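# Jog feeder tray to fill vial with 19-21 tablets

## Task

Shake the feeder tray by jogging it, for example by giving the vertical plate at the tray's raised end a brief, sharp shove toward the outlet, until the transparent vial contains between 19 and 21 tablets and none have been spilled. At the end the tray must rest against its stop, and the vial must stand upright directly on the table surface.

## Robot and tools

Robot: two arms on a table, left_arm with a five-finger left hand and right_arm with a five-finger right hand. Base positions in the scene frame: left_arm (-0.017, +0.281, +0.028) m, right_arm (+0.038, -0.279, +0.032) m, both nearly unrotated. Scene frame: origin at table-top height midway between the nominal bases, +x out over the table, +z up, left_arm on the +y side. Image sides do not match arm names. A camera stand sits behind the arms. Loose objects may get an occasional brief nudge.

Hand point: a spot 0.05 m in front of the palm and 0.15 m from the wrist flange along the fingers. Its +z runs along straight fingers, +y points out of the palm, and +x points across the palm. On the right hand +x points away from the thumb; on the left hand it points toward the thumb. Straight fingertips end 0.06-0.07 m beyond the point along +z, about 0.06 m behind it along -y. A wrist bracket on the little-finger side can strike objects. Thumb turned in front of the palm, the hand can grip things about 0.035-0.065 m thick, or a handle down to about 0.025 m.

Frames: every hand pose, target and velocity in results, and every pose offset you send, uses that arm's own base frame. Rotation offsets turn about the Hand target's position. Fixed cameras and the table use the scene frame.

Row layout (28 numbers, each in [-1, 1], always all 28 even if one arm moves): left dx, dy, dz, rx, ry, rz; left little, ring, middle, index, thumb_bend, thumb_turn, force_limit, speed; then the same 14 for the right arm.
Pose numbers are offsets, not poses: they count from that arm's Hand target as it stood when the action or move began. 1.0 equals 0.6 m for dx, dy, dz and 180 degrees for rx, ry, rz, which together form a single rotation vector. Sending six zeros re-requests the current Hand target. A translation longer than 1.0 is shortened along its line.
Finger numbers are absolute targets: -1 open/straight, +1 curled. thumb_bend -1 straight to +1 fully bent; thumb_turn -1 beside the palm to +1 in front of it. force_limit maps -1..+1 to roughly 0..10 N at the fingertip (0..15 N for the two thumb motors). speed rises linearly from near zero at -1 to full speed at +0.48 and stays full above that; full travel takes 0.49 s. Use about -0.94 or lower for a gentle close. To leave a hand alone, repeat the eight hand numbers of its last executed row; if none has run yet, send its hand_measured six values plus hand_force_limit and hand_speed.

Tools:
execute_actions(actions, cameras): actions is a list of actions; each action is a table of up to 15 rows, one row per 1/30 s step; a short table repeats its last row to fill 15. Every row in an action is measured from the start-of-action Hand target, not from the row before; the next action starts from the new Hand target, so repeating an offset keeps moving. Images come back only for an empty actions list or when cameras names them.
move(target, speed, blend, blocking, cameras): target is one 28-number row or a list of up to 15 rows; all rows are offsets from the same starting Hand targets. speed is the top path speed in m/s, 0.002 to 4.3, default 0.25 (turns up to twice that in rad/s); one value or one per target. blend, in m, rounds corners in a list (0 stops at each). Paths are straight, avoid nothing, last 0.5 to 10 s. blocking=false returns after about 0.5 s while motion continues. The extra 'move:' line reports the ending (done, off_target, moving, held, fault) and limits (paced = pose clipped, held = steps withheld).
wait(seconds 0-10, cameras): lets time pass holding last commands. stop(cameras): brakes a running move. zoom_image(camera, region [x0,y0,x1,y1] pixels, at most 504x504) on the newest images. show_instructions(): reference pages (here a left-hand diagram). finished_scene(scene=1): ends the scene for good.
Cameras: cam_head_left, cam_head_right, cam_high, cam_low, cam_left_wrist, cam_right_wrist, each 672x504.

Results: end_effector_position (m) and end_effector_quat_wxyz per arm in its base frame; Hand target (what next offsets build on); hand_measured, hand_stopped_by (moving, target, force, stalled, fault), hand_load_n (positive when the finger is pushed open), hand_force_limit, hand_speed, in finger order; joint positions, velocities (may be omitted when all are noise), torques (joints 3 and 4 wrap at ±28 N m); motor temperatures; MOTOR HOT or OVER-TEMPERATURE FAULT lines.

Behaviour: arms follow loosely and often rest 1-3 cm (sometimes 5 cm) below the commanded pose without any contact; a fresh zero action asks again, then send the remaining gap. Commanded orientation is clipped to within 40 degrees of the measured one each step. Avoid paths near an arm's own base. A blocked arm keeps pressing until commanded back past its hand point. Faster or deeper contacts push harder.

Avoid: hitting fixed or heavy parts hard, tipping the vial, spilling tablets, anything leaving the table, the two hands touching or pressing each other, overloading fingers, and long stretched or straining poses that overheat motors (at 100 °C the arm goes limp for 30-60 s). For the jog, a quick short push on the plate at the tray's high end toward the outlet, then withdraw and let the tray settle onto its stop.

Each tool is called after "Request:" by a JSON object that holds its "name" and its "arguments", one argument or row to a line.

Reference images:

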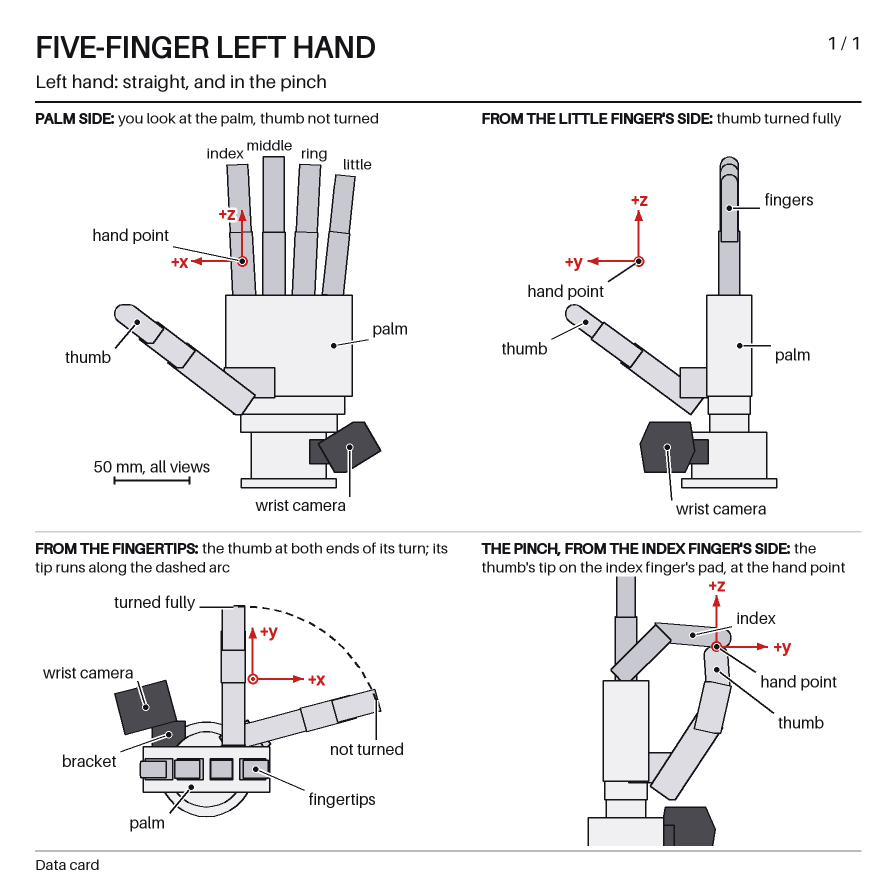

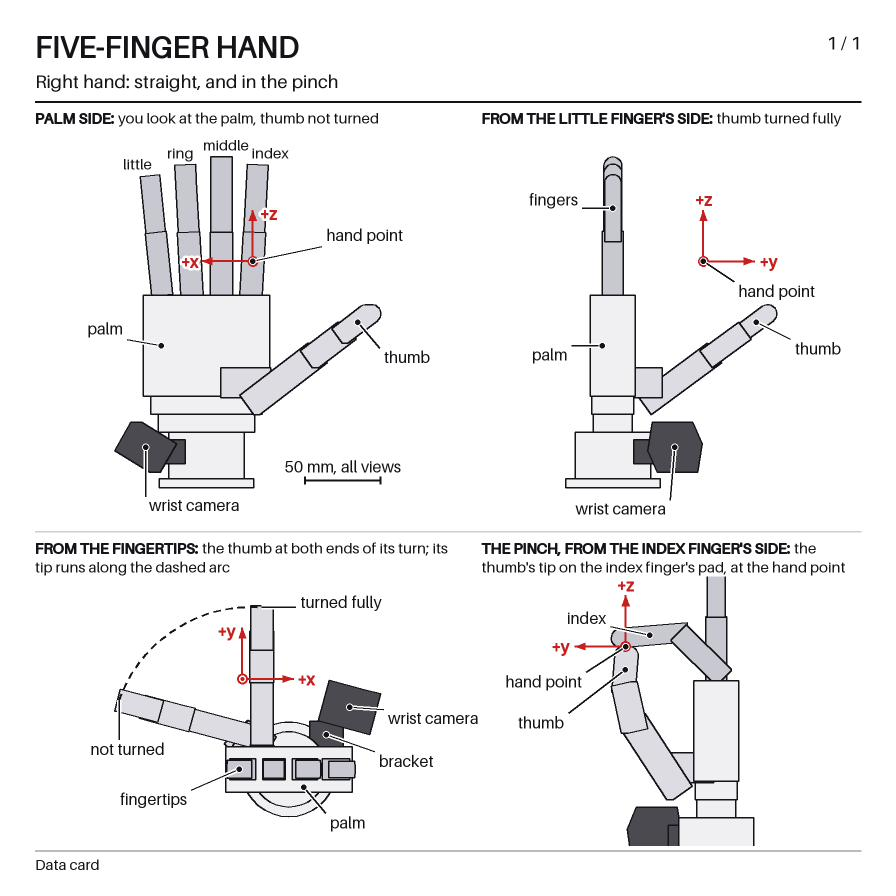

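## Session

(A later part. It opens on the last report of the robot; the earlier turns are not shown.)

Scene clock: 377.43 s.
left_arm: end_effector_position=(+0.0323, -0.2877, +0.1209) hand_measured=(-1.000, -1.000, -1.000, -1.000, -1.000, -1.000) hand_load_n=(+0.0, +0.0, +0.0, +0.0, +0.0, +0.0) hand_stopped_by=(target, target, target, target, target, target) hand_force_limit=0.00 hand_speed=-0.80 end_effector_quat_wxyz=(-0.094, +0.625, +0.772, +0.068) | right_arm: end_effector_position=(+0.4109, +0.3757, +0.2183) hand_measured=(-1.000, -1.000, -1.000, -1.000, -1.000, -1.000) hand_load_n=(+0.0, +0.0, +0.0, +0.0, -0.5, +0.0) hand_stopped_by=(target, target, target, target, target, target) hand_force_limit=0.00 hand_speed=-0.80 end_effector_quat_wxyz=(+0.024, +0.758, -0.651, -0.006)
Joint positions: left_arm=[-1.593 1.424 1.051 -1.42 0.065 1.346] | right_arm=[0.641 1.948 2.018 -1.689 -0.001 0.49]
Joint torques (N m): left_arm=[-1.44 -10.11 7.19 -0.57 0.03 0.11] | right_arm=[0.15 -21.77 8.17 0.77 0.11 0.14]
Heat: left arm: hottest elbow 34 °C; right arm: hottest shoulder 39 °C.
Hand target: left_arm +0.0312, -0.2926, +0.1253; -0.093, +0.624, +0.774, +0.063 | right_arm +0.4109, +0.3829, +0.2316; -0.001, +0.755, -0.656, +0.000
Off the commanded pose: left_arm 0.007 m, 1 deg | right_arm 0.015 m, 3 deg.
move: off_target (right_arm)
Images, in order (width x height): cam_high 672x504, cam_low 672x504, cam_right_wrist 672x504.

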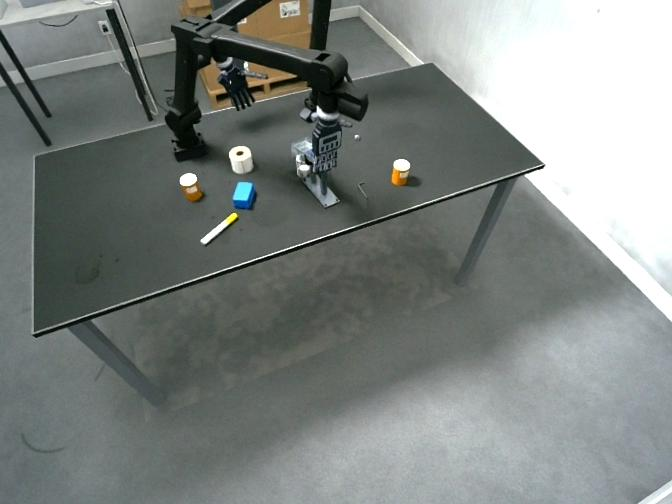

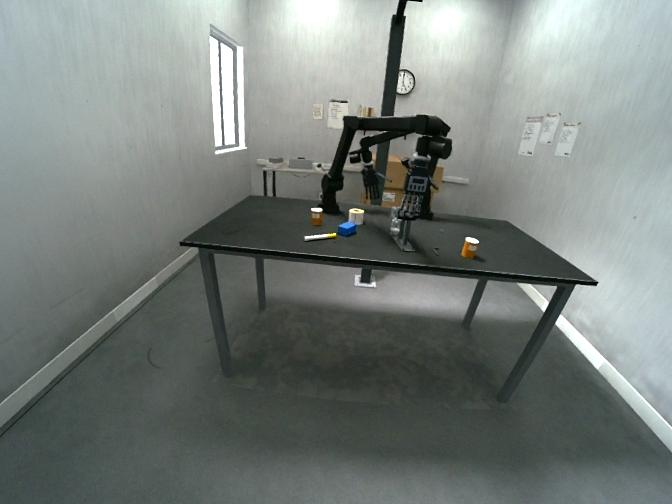

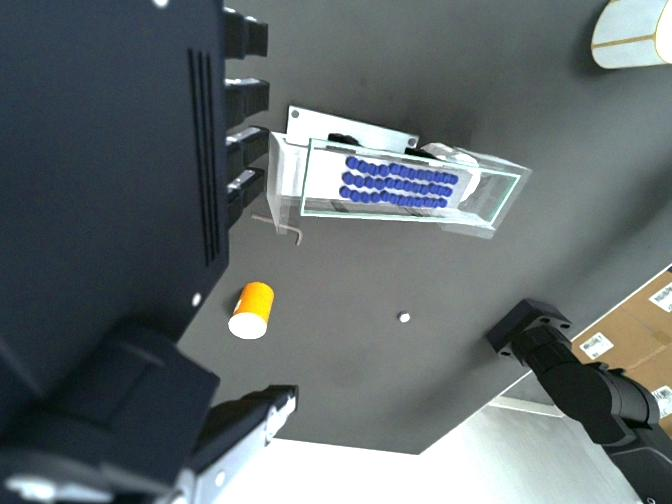

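Request:
{"name": "move", "arguments": {
  "target": [0,0,0,0,0,0,-1,-1,-1,-1,-1,-1,0,-0.8,-0.008,0.005,0.03,0,0,0,-1,-1,-1,-1,-1,-1,0,-0.8],
  "speed": 0.05,
  "cameras": ["cam_high","cam_low","cam_right_wrist"]
}}

Request:
{"name": "zoom_image", "arguments": {
  "camera": "cam_right_wrist",
  "region": [220, 60, 420, 260]
}}

Request:
{"name": "zoom_image", "arguments": {
  "camera": "cam_high",
  "region": [270, 110, 370, 210]
}}

Request:
{"name": "zoom_image", "arguments": {
  "camera": "cam_low",
  "region": [370, 160, 470, 260]
}}

Scene clock: 393.83 s.
left_arm: end_effector_position=(+0.0323, -0.2877, +0.1209) hand_measured=(-1.000, -1.000, -1.000, -1.000, -1.000, -1.000) hand_load_n=(+0.0, +0.0, +0.0, +0.0, +0.0, +0.0) hand_stopped_by=(target, target, target, target, target, target) hand_force_limit=0.00 hand_speed=-0.80 end_effector_quat_wxyz=(-0.094, +0.625, +0.772, +0.068) | right_arm: end_effector_position=(+0.4064, +0.3776, +0.2215) hand_measured=(-1.000, -1.000, -1.000, -1.000, -1.000, -1.000) hand_load_n=(+0.0, +0.0, +0.0, +0.0, +0.0, +0.0) hand_stopped_by=(target, target, target, target, target, target) hand_force_limit=0.00 hand_speed=-0.80 end_effector_quat_wxyz=(+0.025, +0.758, -0.652, -0.005)
Joint positions: left_arm=[-1.593 1.424 1.051 -1.42 0.065 1.346] | right_arm=[0.649 1.943 2.018 -1.697 0 0.499]
Joint torques (N m): left_arm=[-1.49 -9.99 7.19 -0.59 0.03 0.13] | right_arm=[0.26 -21.83 11.12 -0.68 0.07 0.16]
Heat: left arm: hottest elbow 34 °C; right arm: hottest shoulder 38 °C.
Hand target: left_arm +0.0312, -0.2926, +0.1253; -0.093, +0.624, +0.774, +0.063 | right_arm +0.4061, +0.3858, +0.2497; -0.001, +0.754, -0.656, +0.000
Off the commanded pose: left_arm 0.007 m, 1 deg | right_arm 0.029 m, 3 deg.
joint sent to its limit (right arm) — joint 4 (wrist pitch), lower limit. The joint targets still meet the commanded pose.
move: off_target (right_arm)
Images, in order (width x height): cam_high 672x504, cam_low 672x504, cam_right_wrist 672x504.

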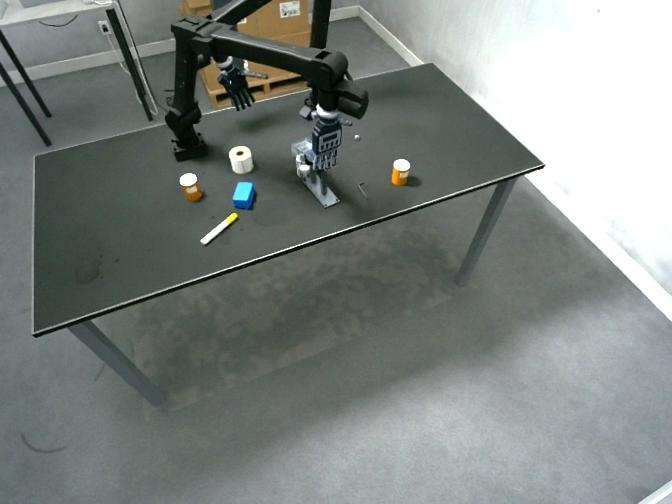

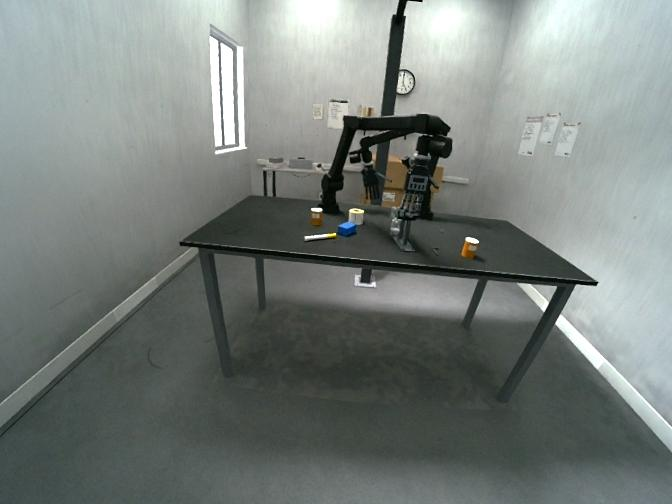

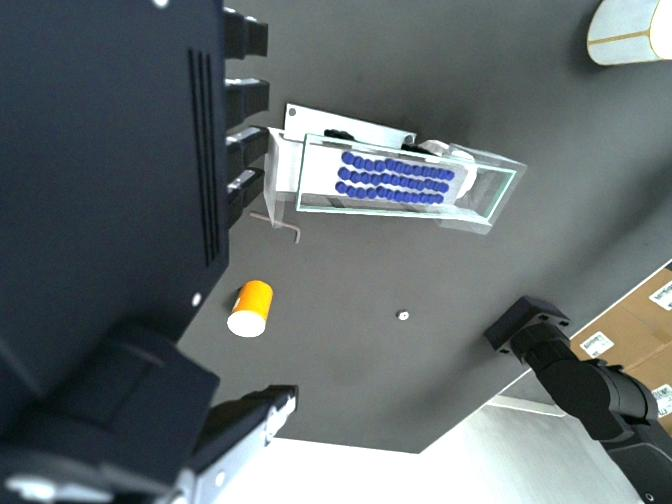

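Scaled by 2.520 from the camera's 672x504 image, which has a finer 960x720 frame.

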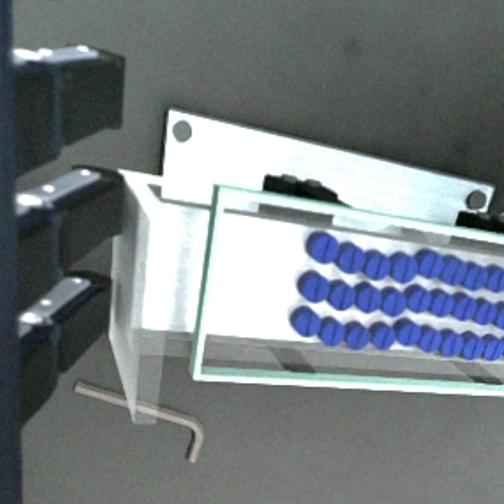

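Scaled by 5.040 from the camera's 672x504 image, which has a finer 960x720 frame.

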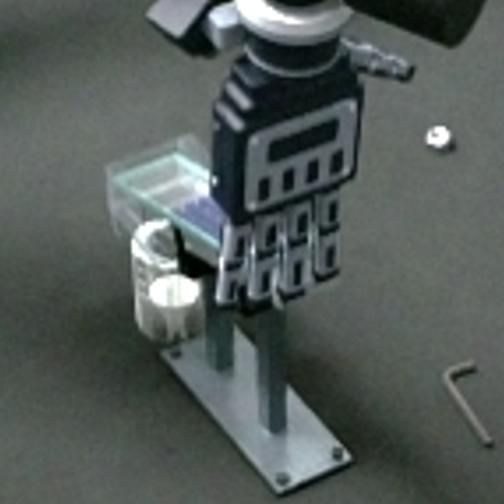

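Scaled by 5.040 from the camera's 672x504 image, which has a finer 960x720 frame.

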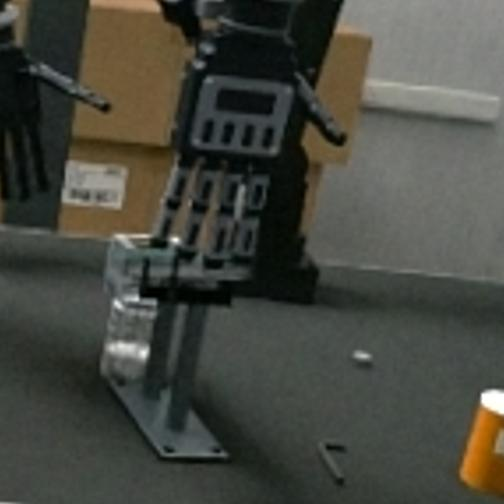

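Request:
{"name": "move", "arguments": {
  "target": [0,0,0,0,0,0,-1,-1,-1,-1,-1,-1,0,-0.8,-0.013,0.003,0,0,0,0,-1,-1,-1,-1,-1,-1,0,-0.8],
  "speed": 0.05,
  "cameras": ["cam_right_wrist"]
}}

Request:
{"name": "zoom_image", "arguments": {
  "camera": "cam_right_wrist",
  "region": [220, 60, 420, 260]
}}

Scene clock: 401.93 s.
left_arm: end_effector_position=(+0.0323, -0.2877, +0.1209) hand_measured=(-1.000, -1.000, -1.000, -1.000, -1.000, -1.000) hand_load_n=(+0.0, +0.0, +0.0, +0.0, +0.0, +0.0) hand_stopped_by=(target, target, target, target, target, target) hand_force_limit=0.00 hand_speed=-0.80 end_effector_quat_wxyz=(-0.094, +0.625, +0.772, +0.068) | right_arm: end_effector_position=(+0.4017, +0.3816, +0.2286) hand_measured=(-1.000, -1.000, -1.000, -1.000, -1.000, -1.000) hand_load_n=(+0.0, +0.0, +0.0, +0.0, +0.0, +0.0) hand_stopped_by=(target, target, target, target, target, target) hand_force_limit=0.00 hand_speed=-0.80 end_effector_quat_wxyz=(+0.018, +0.758, -0.652, -0.003)
Joint positions: left_arm=[-1.593 1.424 1.051 -1.42 0.065 1.346] | right_arm=[0.659 1.929 2.018 -1.697 0.002 0.51]
Joint torques (N m): left_arm=[-1.85 -9.82 7.19 -0.51 0.02 0.13] | right_arm=[0.38 -21.36 9.78 -0.53 0.02 0.14]
Heat: left arm: hottest elbow 34 °C; right arm: hottest shoulder 37 °C.
Hand target: left_arm +0.0312, -0.2926, +0.1253; -0.093, +0.624, +0.774, +0.063 | right_arm +0.3983, +0.3876, +0.2497; -0.001, +0.754, -0.656, +0.000
Off the commanded pose: left_arm 0.007 m, 1 deg | right_arm 0.022 m, 2 deg.
move: off_target (right_arm)
Images, in order (width x height): cam_right_wrist 672x504.

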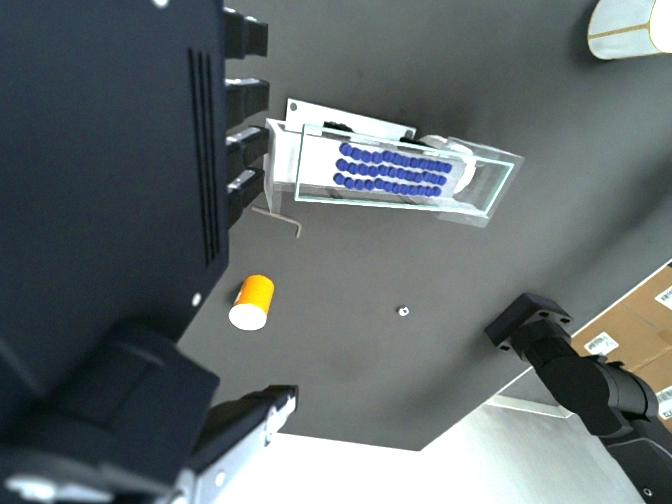

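Scaled by 2.520 from the camera's 672x504 image, which has a finer 960x720 frame.

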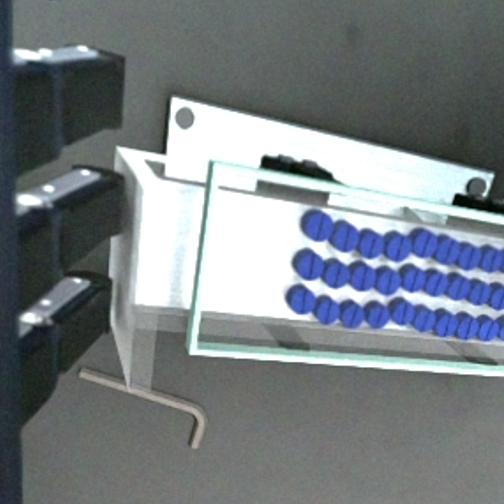

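Request:
{"name": "move", "arguments": {
  "target": [0,0,0,0,0,0,-1,-1,-1,-1,-1,-1,0,-0.8,-0.02,-0.005,-0.015,0,0,0,-1,-1,-1,-1,-1,-1,0,-0.8],
  "speed": 0.05,
  "cameras": ["cam_high","cam_low","cam_right_wrist"]
}}

Request:
{"name": "zoom_image", "arguments": {
  "camera": "cam_right_wrist",
  "region": [220, 60, 420, 260]
}}

Scene clock: 406.87 s.
left_arm: end_effector_position=(+0.0323, -0.2877, +0.1209) hand_measured=(-1.000, -1.000, -1.000, -1.000, -1.000, -1.000) hand_load_n=(+0.0, +0.0, +0.0, +0.0, +0.0, +0.0) hand_stopped_by=(target, target, target, target, target, target) hand_force_limit=0.00 hand_speed=-0.80 end_effector_quat_wxyz=(-0.094, +0.625, +0.772, +0.068) | right_arm: end_effector_position=(+0.3971, +0.3829, +0.2295) hand_measured=(-1.000, -1.000, -1.000, -1.000, -1.000, -1.000) hand_load_n=(+0.0, +0.0, +0.5, +0.0, +0.0, +0.0) hand_stopped_by=(target, target, target, target, target, target) hand_force_limit=0.00 hand_speed=-0.80 end_effector_quat_wxyz=(+0.004, +0.753, -0.658, +0.000)
Joint positions: left_arm=[-1.593 1.424 1.051 -1.42 0.065 1.346] | right_arm=[0.665 1.894 1.971 -1.656 0.002 0.53]
Joint torques (N m): left_arm=[-1.67 -9.88 7.16 -0.57 0.03 0.11] | right_arm=[0.56 -21.13 7.54 0.06 0.03 0.12]
Heat: left arm: hottest elbow 34 °C; right arm: hottest shoulder 37 °C.
Hand target: left_arm +0.0312, -0.2926, +0.1253; -0.093, +0.624, +0.774, +0.063 | right_arm +0.3863, +0.3847, +0.2407; -0.001, +0.754, -0.656, +0.000
Off the commanded pose: left_arm 0.007 m, 1 deg | right_arm 0.016 m, 1 deg.
move: off_target (right_arm)
Images, in order (width x height): cam_high 672x504, cam_low 672x504, cam_right_wrist 672x504.

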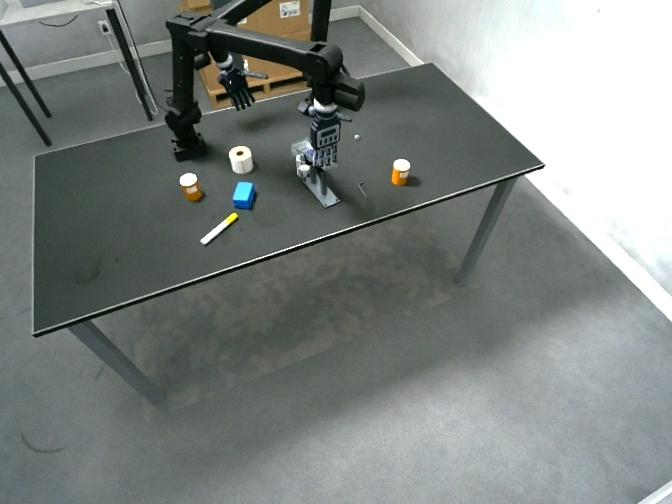

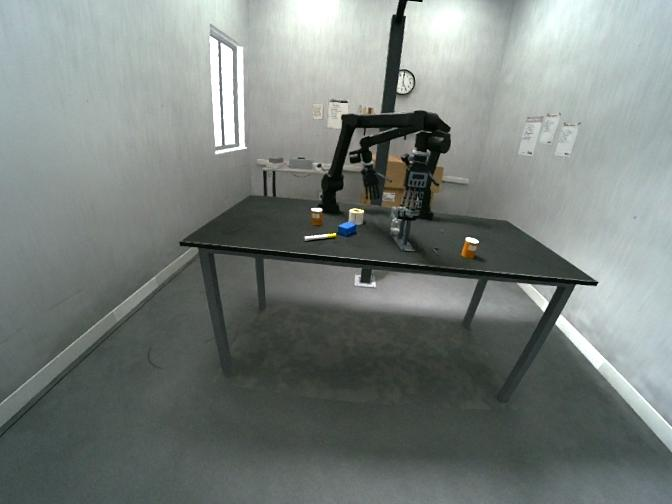

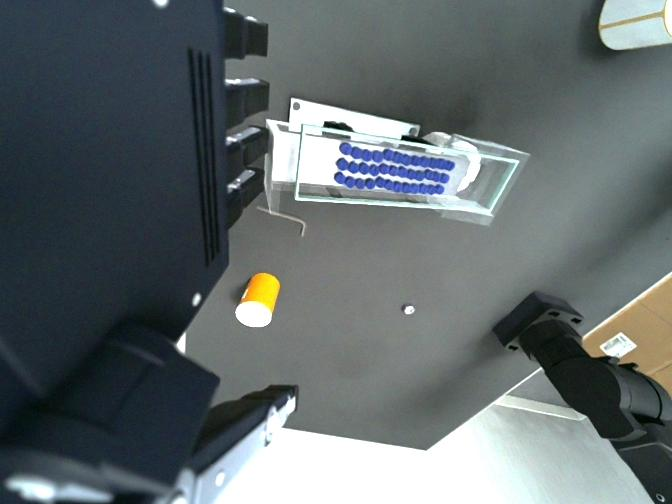

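Scaled by 2.520 from the camera's 672x504 image, which has a finer 960x720 frame.

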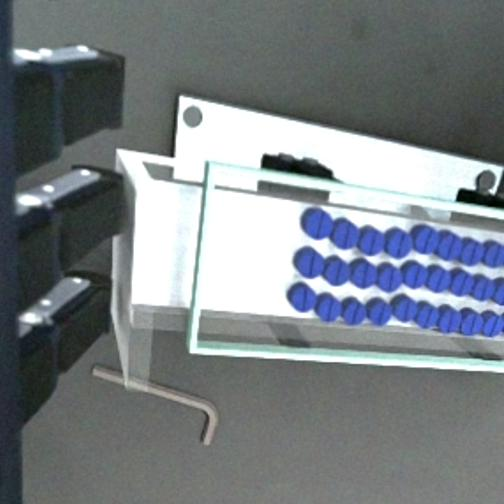

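Request:
{"name": "move", "arguments": {
  "target": [0,0,0,0,0,0,-1,-1,-1,-1,-1,-1,0,-0.8,-0.015,0,0,0,0,0,-1,-1,-1,-1,-1,-1,0,-0.8],
  "speed": 0.05,
  "cameras": ["cam_right_wrist"]
}}

Request:
{"name": "zoom_image", "arguments": {
  "camera": "cam_right_wrist",
  "region": [220, 60, 420, 260]
}}

Scene clock: 410.97 s.
left_arm: end_effector_position=(+0.0323, -0.2877, +0.1209) hand_measured=(-1.000, -1.000, -1.000, -1.000, -1.000, -1.000) hand_load_n=(+0.0, +0.0, +0.0, +0.0, +0.0, +0.0) hand_stopped_by=(target, target, target, target, target, target) hand_force_limit=0.00 hand_speed=-0.80 end_effector_quat_wxyz=(-0.094, +0.625, +0.772, +0.068) | right_arm: end_effector_position=(+0.3943, +0.3827, +0.2282) hand_measured=(-1.000, -1.000, -1.000, -1.000, -1.000, -1.000) hand_load_n=(-0.5, +0.0, +0.5, +0.0, +0.0, +0.0) hand_stopped_by=(target, target, target, target, target, target) hand_force_limit=0.00 hand_speed=-0.80 end_effector_quat_wxyz=(-0.001, +0.752, -0.660, +0.003)
Joint positions: left_arm=[-1.593 1.424 1.051 -1.42 0.065 1.346] | right_arm=[0.669 1.876 1.943 -1.634 0.006 0.539]
Joint torques (N m): left_arm=[-1.61 -10.05 7.17 -0.55 0.02 0.13] | right_arm=[1.03 -21.19 7.3 -0.39 -0.11 0.11]
Heat: left arm: hottest elbow 34 °C; right arm: hottest shoulder 37 °C.
Hand target: left_arm +0.0312, -0.2926, +0.1253; -0.093, +0.624, +0.774, +0.063 | right_arm +0.3773, +0.3846, +0.2407; -0.001, +0.754, -0.656, +0.000
Off the commanded pose: left_arm 0.007 m, 1 deg | right_arm 0.021 m, 1 deg.
move: off_target (right_arm)
Images, in order (width x height): cam_right_wrist 672x504.

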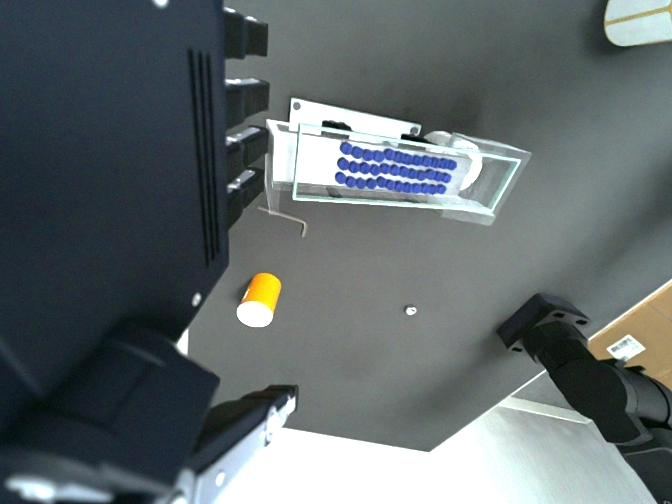

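Scaled by 2.520 from the camera's 672x504 image, which has a finer 960x720 frame.

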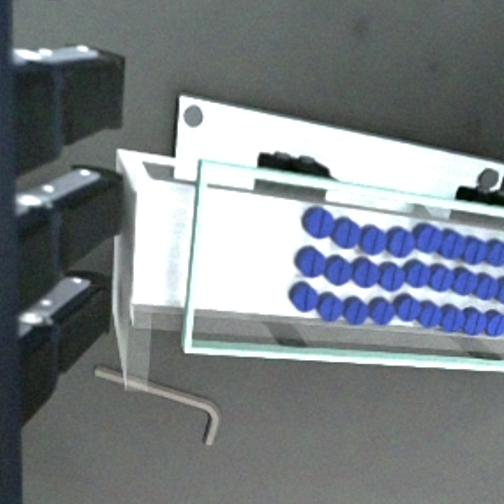

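Request:
{"name": "move", "arguments": {
  "target": [0,0,0,0,0,0,-1,-1,-1,-1,-1,-1,0,-0.8,0.06,0,0,0,0,0,-1,-1,-1,-1,-1,-1,0,-0.8],
  "speed": 0.05,
  "cameras": ["cam_right_wrist"]
}}

Request:
{"name": "zoom_image", "arguments": {
  "camera": "cam_right_wrist",
  "region": [220, 60, 420, 260]
}}

Scene clock: 418.30 s.
left_arm: end_effector_position=(+0.0323, -0.2877, +0.1209) hand_measured=(-1.000, -1.000, -1.000, -1.000, -1.000, -1.000) hand_load_n=(+0.0, +0.0, +0.0, +0.0, +0.0, +0.0) hand_stopped_by=(target, target, target, target, target, target) hand_force_limit=0.00 hand_speed=-0.80 end_effector_quat_wxyz=(-0.094, +0.625, +0.772, +0.068) | right_arm: end_effector_position=(+0.4021, +0.3813, +0.2338) hand_measured=(-1.000, -1.000, -1.000, -1.000, -1.000, -1.000) hand_load_n=(+0.0, +0.0, +0.0, +0.0, +0.0, +0.0) hand_stopped_by=(target, target, target, target, target, target) hand_force_limit=0.00 hand_speed=-0.80 end_effector_quat_wxyz=(+0.009, +0.750, -0.661, +0.002)
Joint positions: left_arm=[-1.593 1.424 1.051 -1.42 0.065 1.346] | right_arm=[0.659 1.91 2.006 -1.683 0.006 0.533]
Joint torques (N m): left_arm=[-1.61 -9.82 7.25 -0.53 0.02 0.12] | right_arm=[-2.08 -17.08 12.14 -0.59 -0.11 -0.23]
Heat: left arm: hottest elbow 34 °C; right arm: hottest shoulder 37 °C.
Hand target: left_arm +0.0312, -0.2926, +0.1253; -0.093, +0.624, +0.774, +0.063 | right_arm +0.4133, +0.3845, +0.2407; -0.001, +0.754, -0.656, +0.000
Off the commanded pose: left_arm 0.007 m, 1 deg | right_arm 0.013 m, 1 deg.
move: off_target (right_arm)
Images, in order (width x height): cam_right_wrist 672x504.

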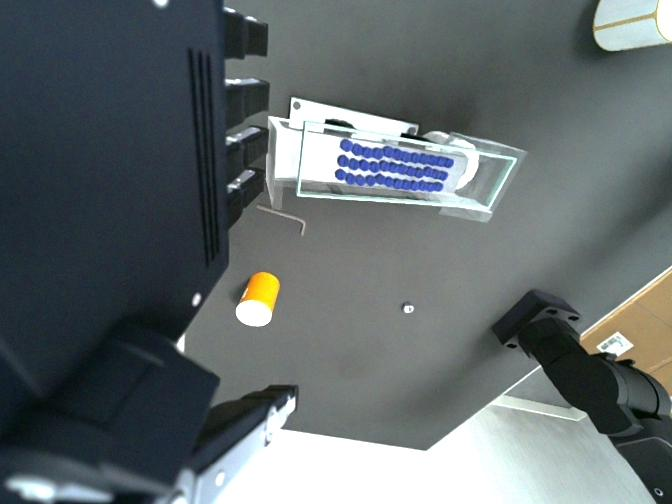

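Scaled by 2.520 from the camera's 672x504 image, which has a finer 960x720 frame.

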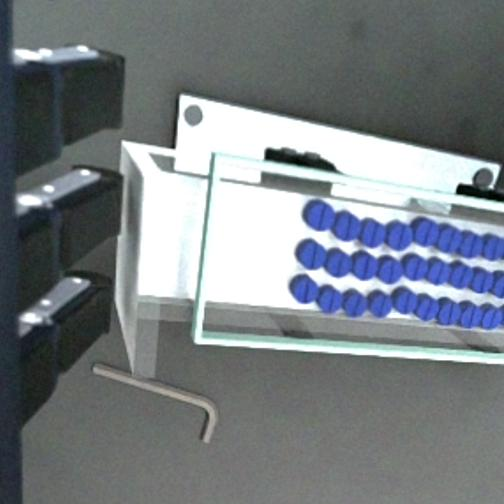

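Request:
{"name": "execute_actions", "arguments": {
  "actions": [
    [[0,0,0,0,0,0,-1,-1,-1,-1,-1,-1,0,-0.8,-0.067,-0.009,0,0,0,0,-1,-1,-1,-1,-1,-1,0,-0.8],[0,0,0,0,0,0,-1,-1,-1,-1,-1,-1,0,-0.8,-0.067,-0.009,0,0,0,0,-1,-1,-1,-1,-1,-1,0,-0.8],[0,0,0,0,0,0,-1,-1,-1,-1,-1,-1,0,-0.8,-0.067,-0.009,0,0,0,0,-1,-1,-1,-1,-1,-1,0,-0.8],[0,0,0,0,0,0,-1,-1,-1,-1,-1,-1,0,-0.8,-0.067,-0.009,0,0,0,0,-1,-1,-1,-1,-1,-1,0,-0.8],[0,0,0,0,0,0,-1,-1,-1,-1,-1,-1,0,-0.8,0,0,0,0,0,0,-1,-1,-1,-1,-1,-1,0,-0.8]]
  ],
  "cameras": ["cam_right_wrist"]
}}

Request:
{"name": "zoom_image", "arguments": {
  "camera": "cam_right_wrist",
  "region": [220, 60, 420, 260]
}}

Scene clock: 427.77 s.
left_arm: end_effector_position=(+0.0323, -0.2877, +0.1209) hand_measured=(-1.000, -1.000, -1.000, -1.000, -1.000, -1.000) hand_load_n=(+0.0, +0.0, +0.0, +0.0, +0.0, +0.0) hand_stopped_by=(target, target, target, target, target, target) hand_force_limit=0.00 hand_speed=-0.80 end_effector_quat_wxyz=(-0.094, +0.625, +0.772, +0.068) | right_arm: end_effector_position=(+0.4021, +0.3805, +0.2344) hand_measured=(-1.000, -1.000, -1.000, -1.000, -1.000, -1.000) hand_load_n=(+0.0, +0.0, +0.0, +0.0, +0.0, +0.0) hand_stopped_by=(target, target, target, target, target, target) hand_force_limit=0.00 hand_speed=-0.80 end_effector_quat_wxyz=(+0.008, +0.750, -0.661, +0.002)
Joint positions: left_arm=[-1.593 1.424 1.051 -1.42 0.065 1.346] | right_arm=[0.658 1.908 2.005 -1.683 0.006 0.531]
Joint torques (N m): left_arm=[-1.61 -9.76 7.13 -0.55 0.02 0.11] | right_arm=[-1.08 -16.85 12.14 -0.58 -0.11 -0.23]
Heat: left arm: hottest elbow 35 °C; right arm: hottest shoulder 37 °C.
Hand target: left_arm +0.0312, -0.2926, +0.1253; -0.093, +0.624, +0.774, +0.063 | right_arm +0.4134, +0.3845, +0.2407; -0.001, +0.754, -0.656, +0.000
Off the commanded pose: left_arm 0.007 m, 1 deg | right_arm 0.013 m, 1 deg.
Images, in order (width x height): cam_right_wrist 672x504.

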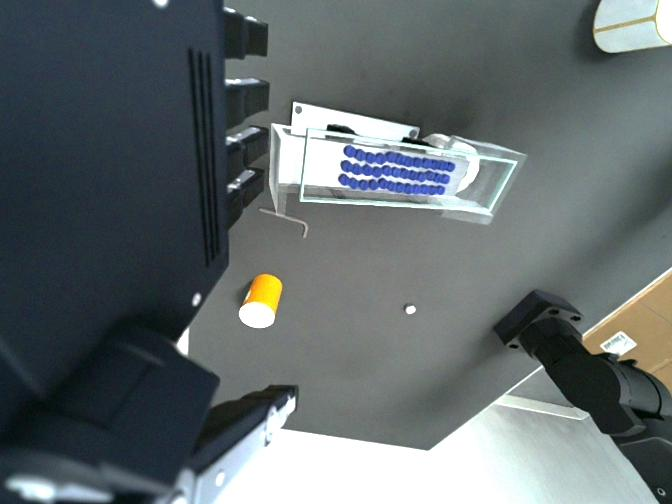

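Scaled by 2.520 from the camera's 672x504 image, which has a finer 960x720 frame.

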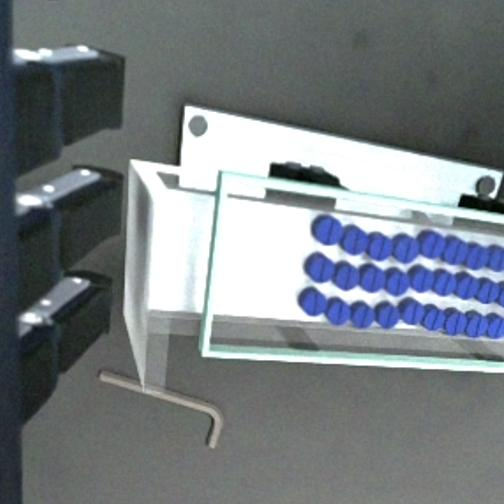

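Request:
{"name": "zoom_image", "arguments": {
  "camera": "cam_right_wrist",
  "region": [320, 120, 540, 240]
}}

Request:
{"name": "execute_actions", "arguments": {
  "actions": [
    [[0,0,0,0,0,0,-1,-1,-1,-1,-1,-1,0,-0.8,-0.117,-0.016,0,0,0,0,-1,-1,-1,-1,-1,-1,0,-0.8],[0,0,0,0,0,0,-1,-1,-1,-1,-1,-1,0,-0.8,-0.117,-0.016,0,0,0,0,-1,-1,-1,-1,-1,-1,0,-0.8],[0,0,0,0,0,0,-1,-1,-1,-1,-1,-1,0,-0.8,-0.117,-0.016,0,0,0,0,-1,-1,-1,-1,-1,-1,0,-0.8],[0,0,0,0,0,0,-1,-1,-1,-1,-1,-1,0,-0.8,-0.117,-0.016,0,0,0,0,-1,-1,-1,-1,-1,-1,0,-0.8],[0,0,0,0,0,0,-1,-1,-1,-1,-1,-1,0,-0.8,0,0,0,0,0,0,-1,-1,-1,-1,-1,-1,0,-0.8]]
  ],
  "cameras": ["cam_right_wrist"]
}}

Request:
{"name": "zoom_image", "arguments": {
  "camera": "cam_right_wrist",
  "region": [320, 120, 540, 240]
}}

Scaled by 2.291 from the camera's 672x504 image, which has a finer 960x720 frame.

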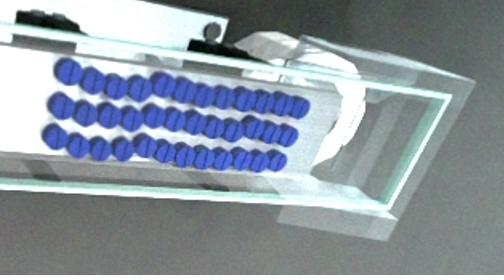

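Scene clock: 435.27 s.
left_arm: end_effector_position=(+0.0323, -0.2877, +0.1209) hand_measured=(-1.000, -1.000, -1.000, -1.000, -1.000, -1.000) hand_load_n=(+0.0, +0.0, +0.0, +0.0, +0.0, +0.0) hand_stopped_by=(target, target, target, target, target, target) hand_force_limit=0.00 hand_speed=-0.80 end_effector_quat_wxyz=(-0.094, +0.625, +0.772, +0.068) | right_arm: end_effector_position=(+0.4025, +0.3808, +0.2322) hand_measured=(-1.000, -1.000, -1.000, -1.000, -1.000, -1.000) hand_load_n=(+0.0, +0.0, +0.0, +0.0, +0.0, +0.0) hand_stopped_by=(target, target, target, target, target, target) hand_force_limit=0.00 hand_speed=-0.80 end_effector_quat_wxyz=(+0.010, +0.750, -0.662, +0.001)
Joint positions: left_arm=[-1.593 1.424 1.051 -1.42 0.065 1.346] | right_arm=[0.658 1.911 2.003 -1.682 0.006 0.533]
Joint torques (N m): left_arm=[-1.73 -10.17 7.19 -0.55 0.03 0.11] | right_arm=[-1.08 -17.32 12.15 -0.58 -0.15 -0.23]
Heat: left arm: hottest elbow 35 °C; right arm: hottest shoulder 37 °C.
Hand target: left_arm +0.0312, -0.2926, +0.1253; -0.093, +0.624, +0.774, +0.063 | right_arm +0.4133, +0.3846, +0.2407; -0.001, +0.754, -0.656, +0.000
Off the commanded pose: left_arm 0.007 m, 1 deg | right_arm 0.014 m, 1 deg.
Images, in order (width x height): cam_right_wrist 672x504.

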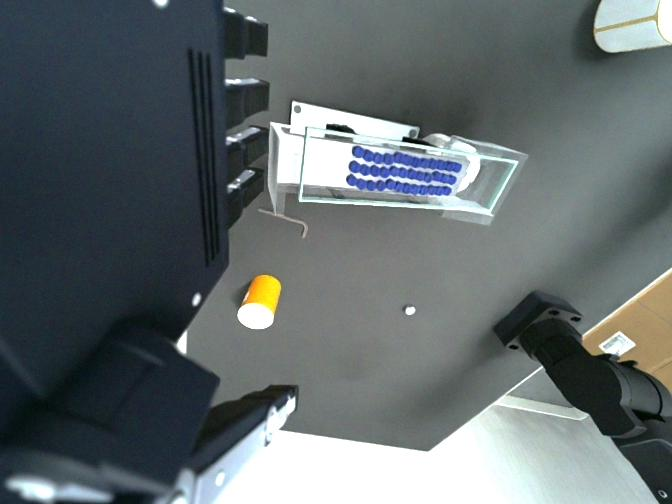

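Scaled by 2.291 from the camera's 672x504 image, which has a finer 960x720 frame.

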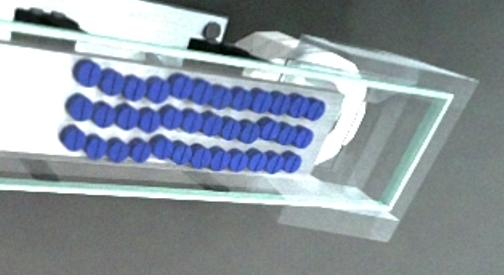

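Request:
{"name": "execute_actions", "arguments": {
  "actions": [
    [[0,0,0,0,0,0,-1,-1,-1,-1,-1,-1,0,-0.8,-0.117,-0.016,0,0,0,0,-1,-1,-1,-1,-1,-1,0,-0.8],[0,0,0,0,0,0,-1,-1,-1,-1,-1,-1,0,-0.8,-0.117,-0.016,0,0,0,0,-1,-1,-1,-1,-1,-1,0,-0.8],[0,0,0,0,0,0,-1,-1,-1,-1,-1,-1,0,-0.8,-0.117,-0.016,0,0,0,0,-1,-1,-1,-1,-1,-1,0,-0.8],[0,0,0,0,0,0,-1,-1,-1,-1,-1,-1,0,-0.8,-0.117,-0.016,0,0,0,0,-1,-1,-1,-1,-1,-1,0,-0.8],[0,0,0,0,0,0,-1,-1,-1,-1,-1,-1,0,-0.8,0,0,0,0,0,0,-1,-1,-1,-1,-1,-1,0,-0.8]]
  ],
  "cameras": ["cam_right_wrist", "cam_head_left"]
}}

Request:
{"name": "zoom_image", "arguments": {
  "camera": "cam_right_wrist",
  "region": [320, 120, 540, 240]
}}

Request:
{"name": "zoom_image", "arguments": {
  "camera": "cam_head_left",
  "region": [250, 300, 340, 390]
}}

Scene clock: 443.83 s.
left_arm: end_effector_position=(+0.0323, -0.2877, +0.1209) hand_measured=(-1.000, -1.000, -1.000, -1.000, -1.000, -1.000) hand_load_n=(+0.0, +0.0, +0.0, +0.0, +0.0, +0.0) hand_stopped_by=(target, target, target, target, target, target) hand_force_limit=0.00 hand_speed=-0.80 end_effector_quat_wxyz=(-0.094, +0.625, +0.772, +0.068) | right_arm: end_effector_position=(+0.4024, +0.3808, +0.2324) hand_measured=(-1.000, -1.000, -1.000, -1.000, -1.000, -1.000) hand_load_n=(+0.0, +0.0, +0.0, +0.0, +0.0, +0.0) hand_stopped_by=(target, target, target, target, target, target) hand_force_limit=0.00 hand_speed=-0.80 end_effector_quat_wxyz=(+0.010, +0.750, -0.662, +0.001)
Joint positions: left_arm=[-1.593 1.424 1.051 -1.42 0.065 1.346] | right_arm=[0.658 1.911 2.003 -1.682 0.006 0.533]
Joint torques (N m): left_arm=[-1.49 -9.93 7.15 -0.61 0.02 0.1] | right_arm=[-1.03 -17.26 12.21 -0.58 -0.15 -0.23]
Heat: left arm: hottest elbow 35 °C; right arm: hottest shoulder 37 °C.
Hand target: left_arm +0.0312, -0.2926, +0.1253; -0.093, +0.624, +0.774, +0.063 | right_arm +0.4133, +0.3846, +0.2407; -0.001, +0.754, -0.656, +0.000
Off the commanded pose: left_arm 0.007 m, 1 deg | right_arm 0.014 m, 1 deg.
Images, in order (width x height): cam_head_left 672x504, cam_right_wrist 672x504.

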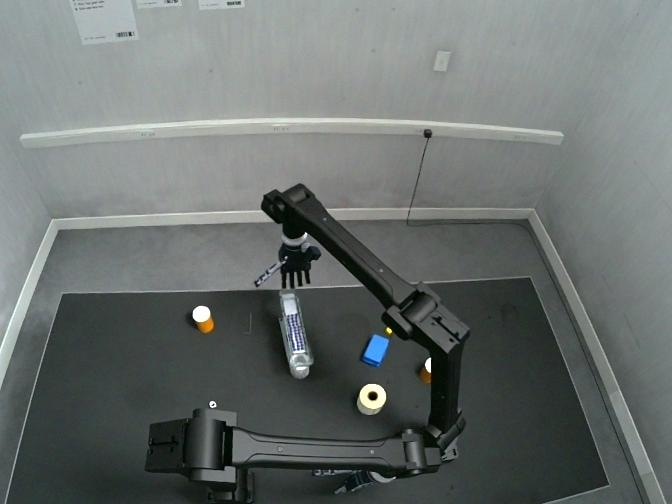

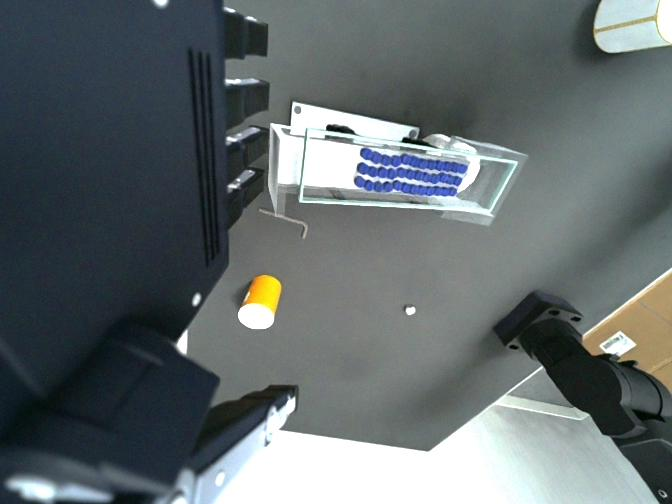

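Scaled by 2.291 from the camera's 672x504 image, which has a finer 960x720 frame.

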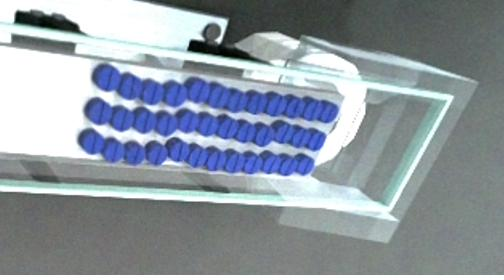

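Scaled by 5.600 from the camera's 672x504 image, which has a finer 960x720 frame.

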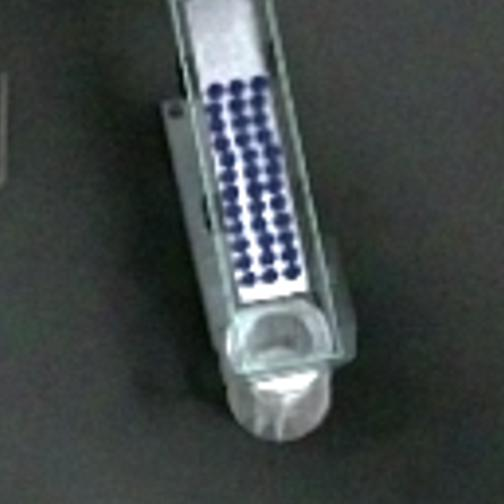

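Request:
{"name": "execute_actions", "arguments": {
  "actions": [
    [[0,0,0,0,0,0,-1,-1,-1,-1,-1,-1,0,-0.8,-0.117,-0.016,0,0,0,0,-1,-1,-1,-1,-1,-1,0,-0.8],[0,0,0,0,0,0,-1,-1,-1,-1,-1,-1,0,-0.8,-0.117,-0.016,0,0,0,0,-1,-1,-1,-1,-1,-1,0,-0.8],[0,0,0,0,0,0,-1,-1,-1,-1,-1,-1,0,-0.8,-0.117,-0.016,0,0,0,0,-1,-1,-1,-1,-1,-1,0,-0.8],[0,0,0,0,0,0,-1,-1,-1,-1,-1,-1,0,-0.8,-0.117,-0.016,0,0,0,0,-1,-1,-1,-1,-1,-1,0,-0.8],[0,0,0,0,0,0,-1,-1,-1,-1,-1,-1,0,-0.8,0,0,0,0,0,0,-1,-1,-1,-1,-1,-1,0,-0.8]],
    [[0,0,0,0,0,0,-1,-1,-1,-1,-1,-1,0,-0.8,0,0,0,0,0,0,-1,-1,-1,-1,-1,-1,0,-0.8]],
    [[0,0,0,0,0,0,-1,-1,-1,-1,-1,-1,0,-0.8,-0.117,-0.016,0,0,0,0,-1,-1,-1,-1,-1,-1,0,-0.8],[0,0,0,0,0,0,-1,-1,-1,-1,-1,-1,0,-0.8,-0.117,-0.016,0,0,0,0,-1,-1,-1,-1,-1,-1,0,-0.8],[0,0,0,0,0,0,-1,-1,-1,-1,-1,-1,0,-0.8,-0.117,-0.016,0,0,0,0,-1,-1,-1,-1,-1,-1,0,-0.8],[0,0,0,0,0,0,-1,-1,-1,-1,-1,-1,0,-0.8,-0.117,-0.016,0,0,0,0,-1,-1,-1,-1,-1,-1,0,-0.8],[0,0,0,0,0,0,-1,-1,-1,-1,-1,-1,0,-0.8,0,0,0,0,0,0,-1,-1,-1,-1,-1,-1,0,-0.8]]
  ],
  "cameras": ["cam_right_wrist", "cam_head_left"]
}}

Request:
{"name": "zoom_image", "arguments": {
  "camera": "cam_right_wrist",
  "region": [320, 120, 540, 240]
}}

Request:
{"name": "zoom_image", "arguments": {
  "camera": "cam_head_left",
  "region": [250, 300, 340, 390]
}}

Scene clock: 459.47 s.
left_arm: end_effector_position=(+0.0323, -0.2877, +0.1209) hand_measured=(-1.000, -1.000, -1.000, -1.000, -1.000, -1.000) hand_load_n=(+0.5, +0.0, +0.0, +0.0, +0.0, +0.0) hand_stopped_by=(target, target, target, target, target, target) hand_force_limit=0.00 hand_speed=-0.80 end_effector_quat_wxyz=(-0.094, +0.625, +0.772, +0.068) | right_arm: end_effector_position=(+0.4022, +0.3811, +0.2322) hand_measured=(-1.000, -1.000, -1.000, -1.000, -1.000, -1.000) hand_load_n=(+0.0, +0.0, +0.0, +0.0, +0.0, +0.0) hand_stopped_by=(target, target, target, target, target, target) hand_force_limit=0.00 hand_speed=-0.80 end_effector_quat_wxyz=(+0.010, +0.750, -0.661, +0.001)
Joint positions: left_arm=[-1.593 1.424 1.051 -1.42 0.065 1.346] | right_arm=[0.658 1.911 2.003 -1.682 0.006 0.533]
Joint torques (N m): left_arm=[-1.73 -10.05 7.2 -0.57 0.03 0.13] | right_arm=[-1.2 -17.26 12.18 -0.55 -0.14 -0.23]
Heat: left arm: hottest elbow 35 °C; right arm: hottest elbow 37 °C.
Hand target: left_arm +0.0312, -0.2926, +0.1253; -0.093, +0.624, +0.774, +0.063 | right_arm +0.4134, +0.3845, +0.2406; -0.001, +0.754, -0.656, +0.000
Off the commanded pose: left_arm 0.007 m, 1 deg | right_arm 0.014 m, 1 deg.
Images, in order (width x height): cam_head_left 672x504, cam_right_wrist 672x504.

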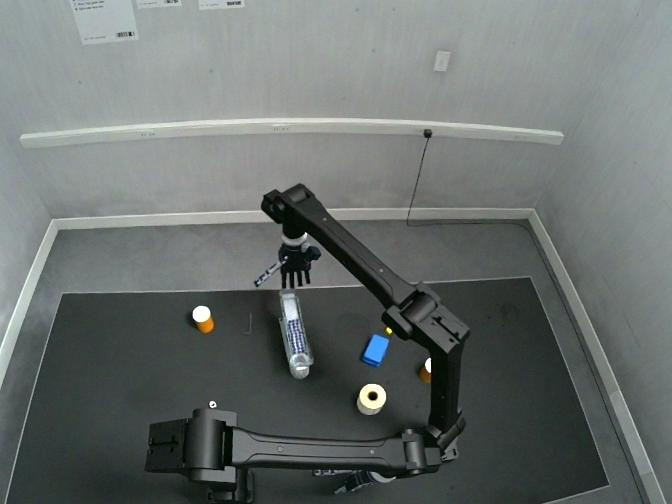

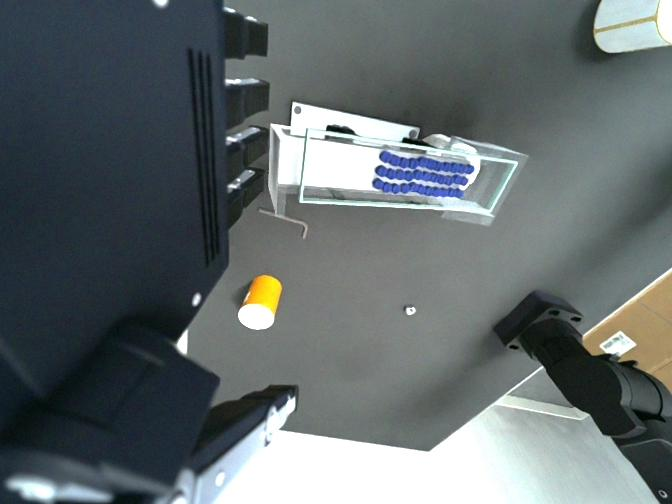

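Scaled by 2.291 from the camera's 672x504 image, which has a finer 960x720 frame.

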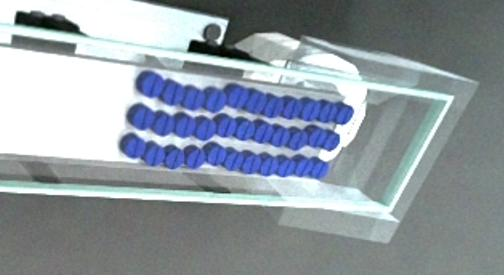

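Scaled by 5.600 from the camera's 672x504 image, which has a finer 960x720 frame.

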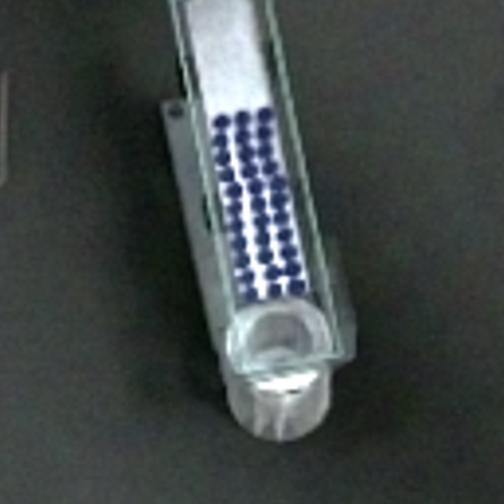

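Request:
{"name": "zoom_image", "arguments": {
  "camera": "cam_right_wrist",
  "region": [370, 140, 490, 205]
}}

Request:
{"name": "zoom_image", "arguments": {
  "camera": "cam_head_left",
  "region": [275, 310, 325, 385]
}}

Scaled by 4.200 from the camera's 672x504 image, which has a finer 960x720 frame.

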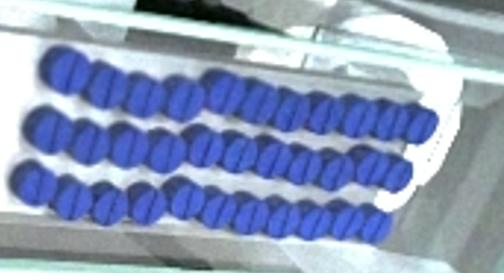

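Scaled by 6.720 from the camera's 672x504 image, which has a finer 960x720 frame.

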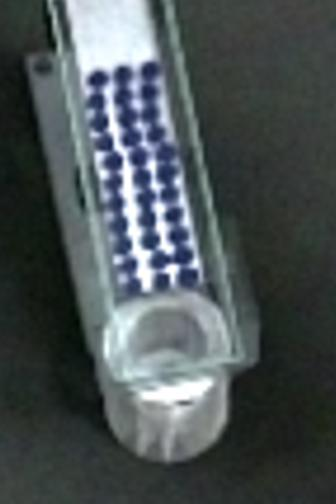

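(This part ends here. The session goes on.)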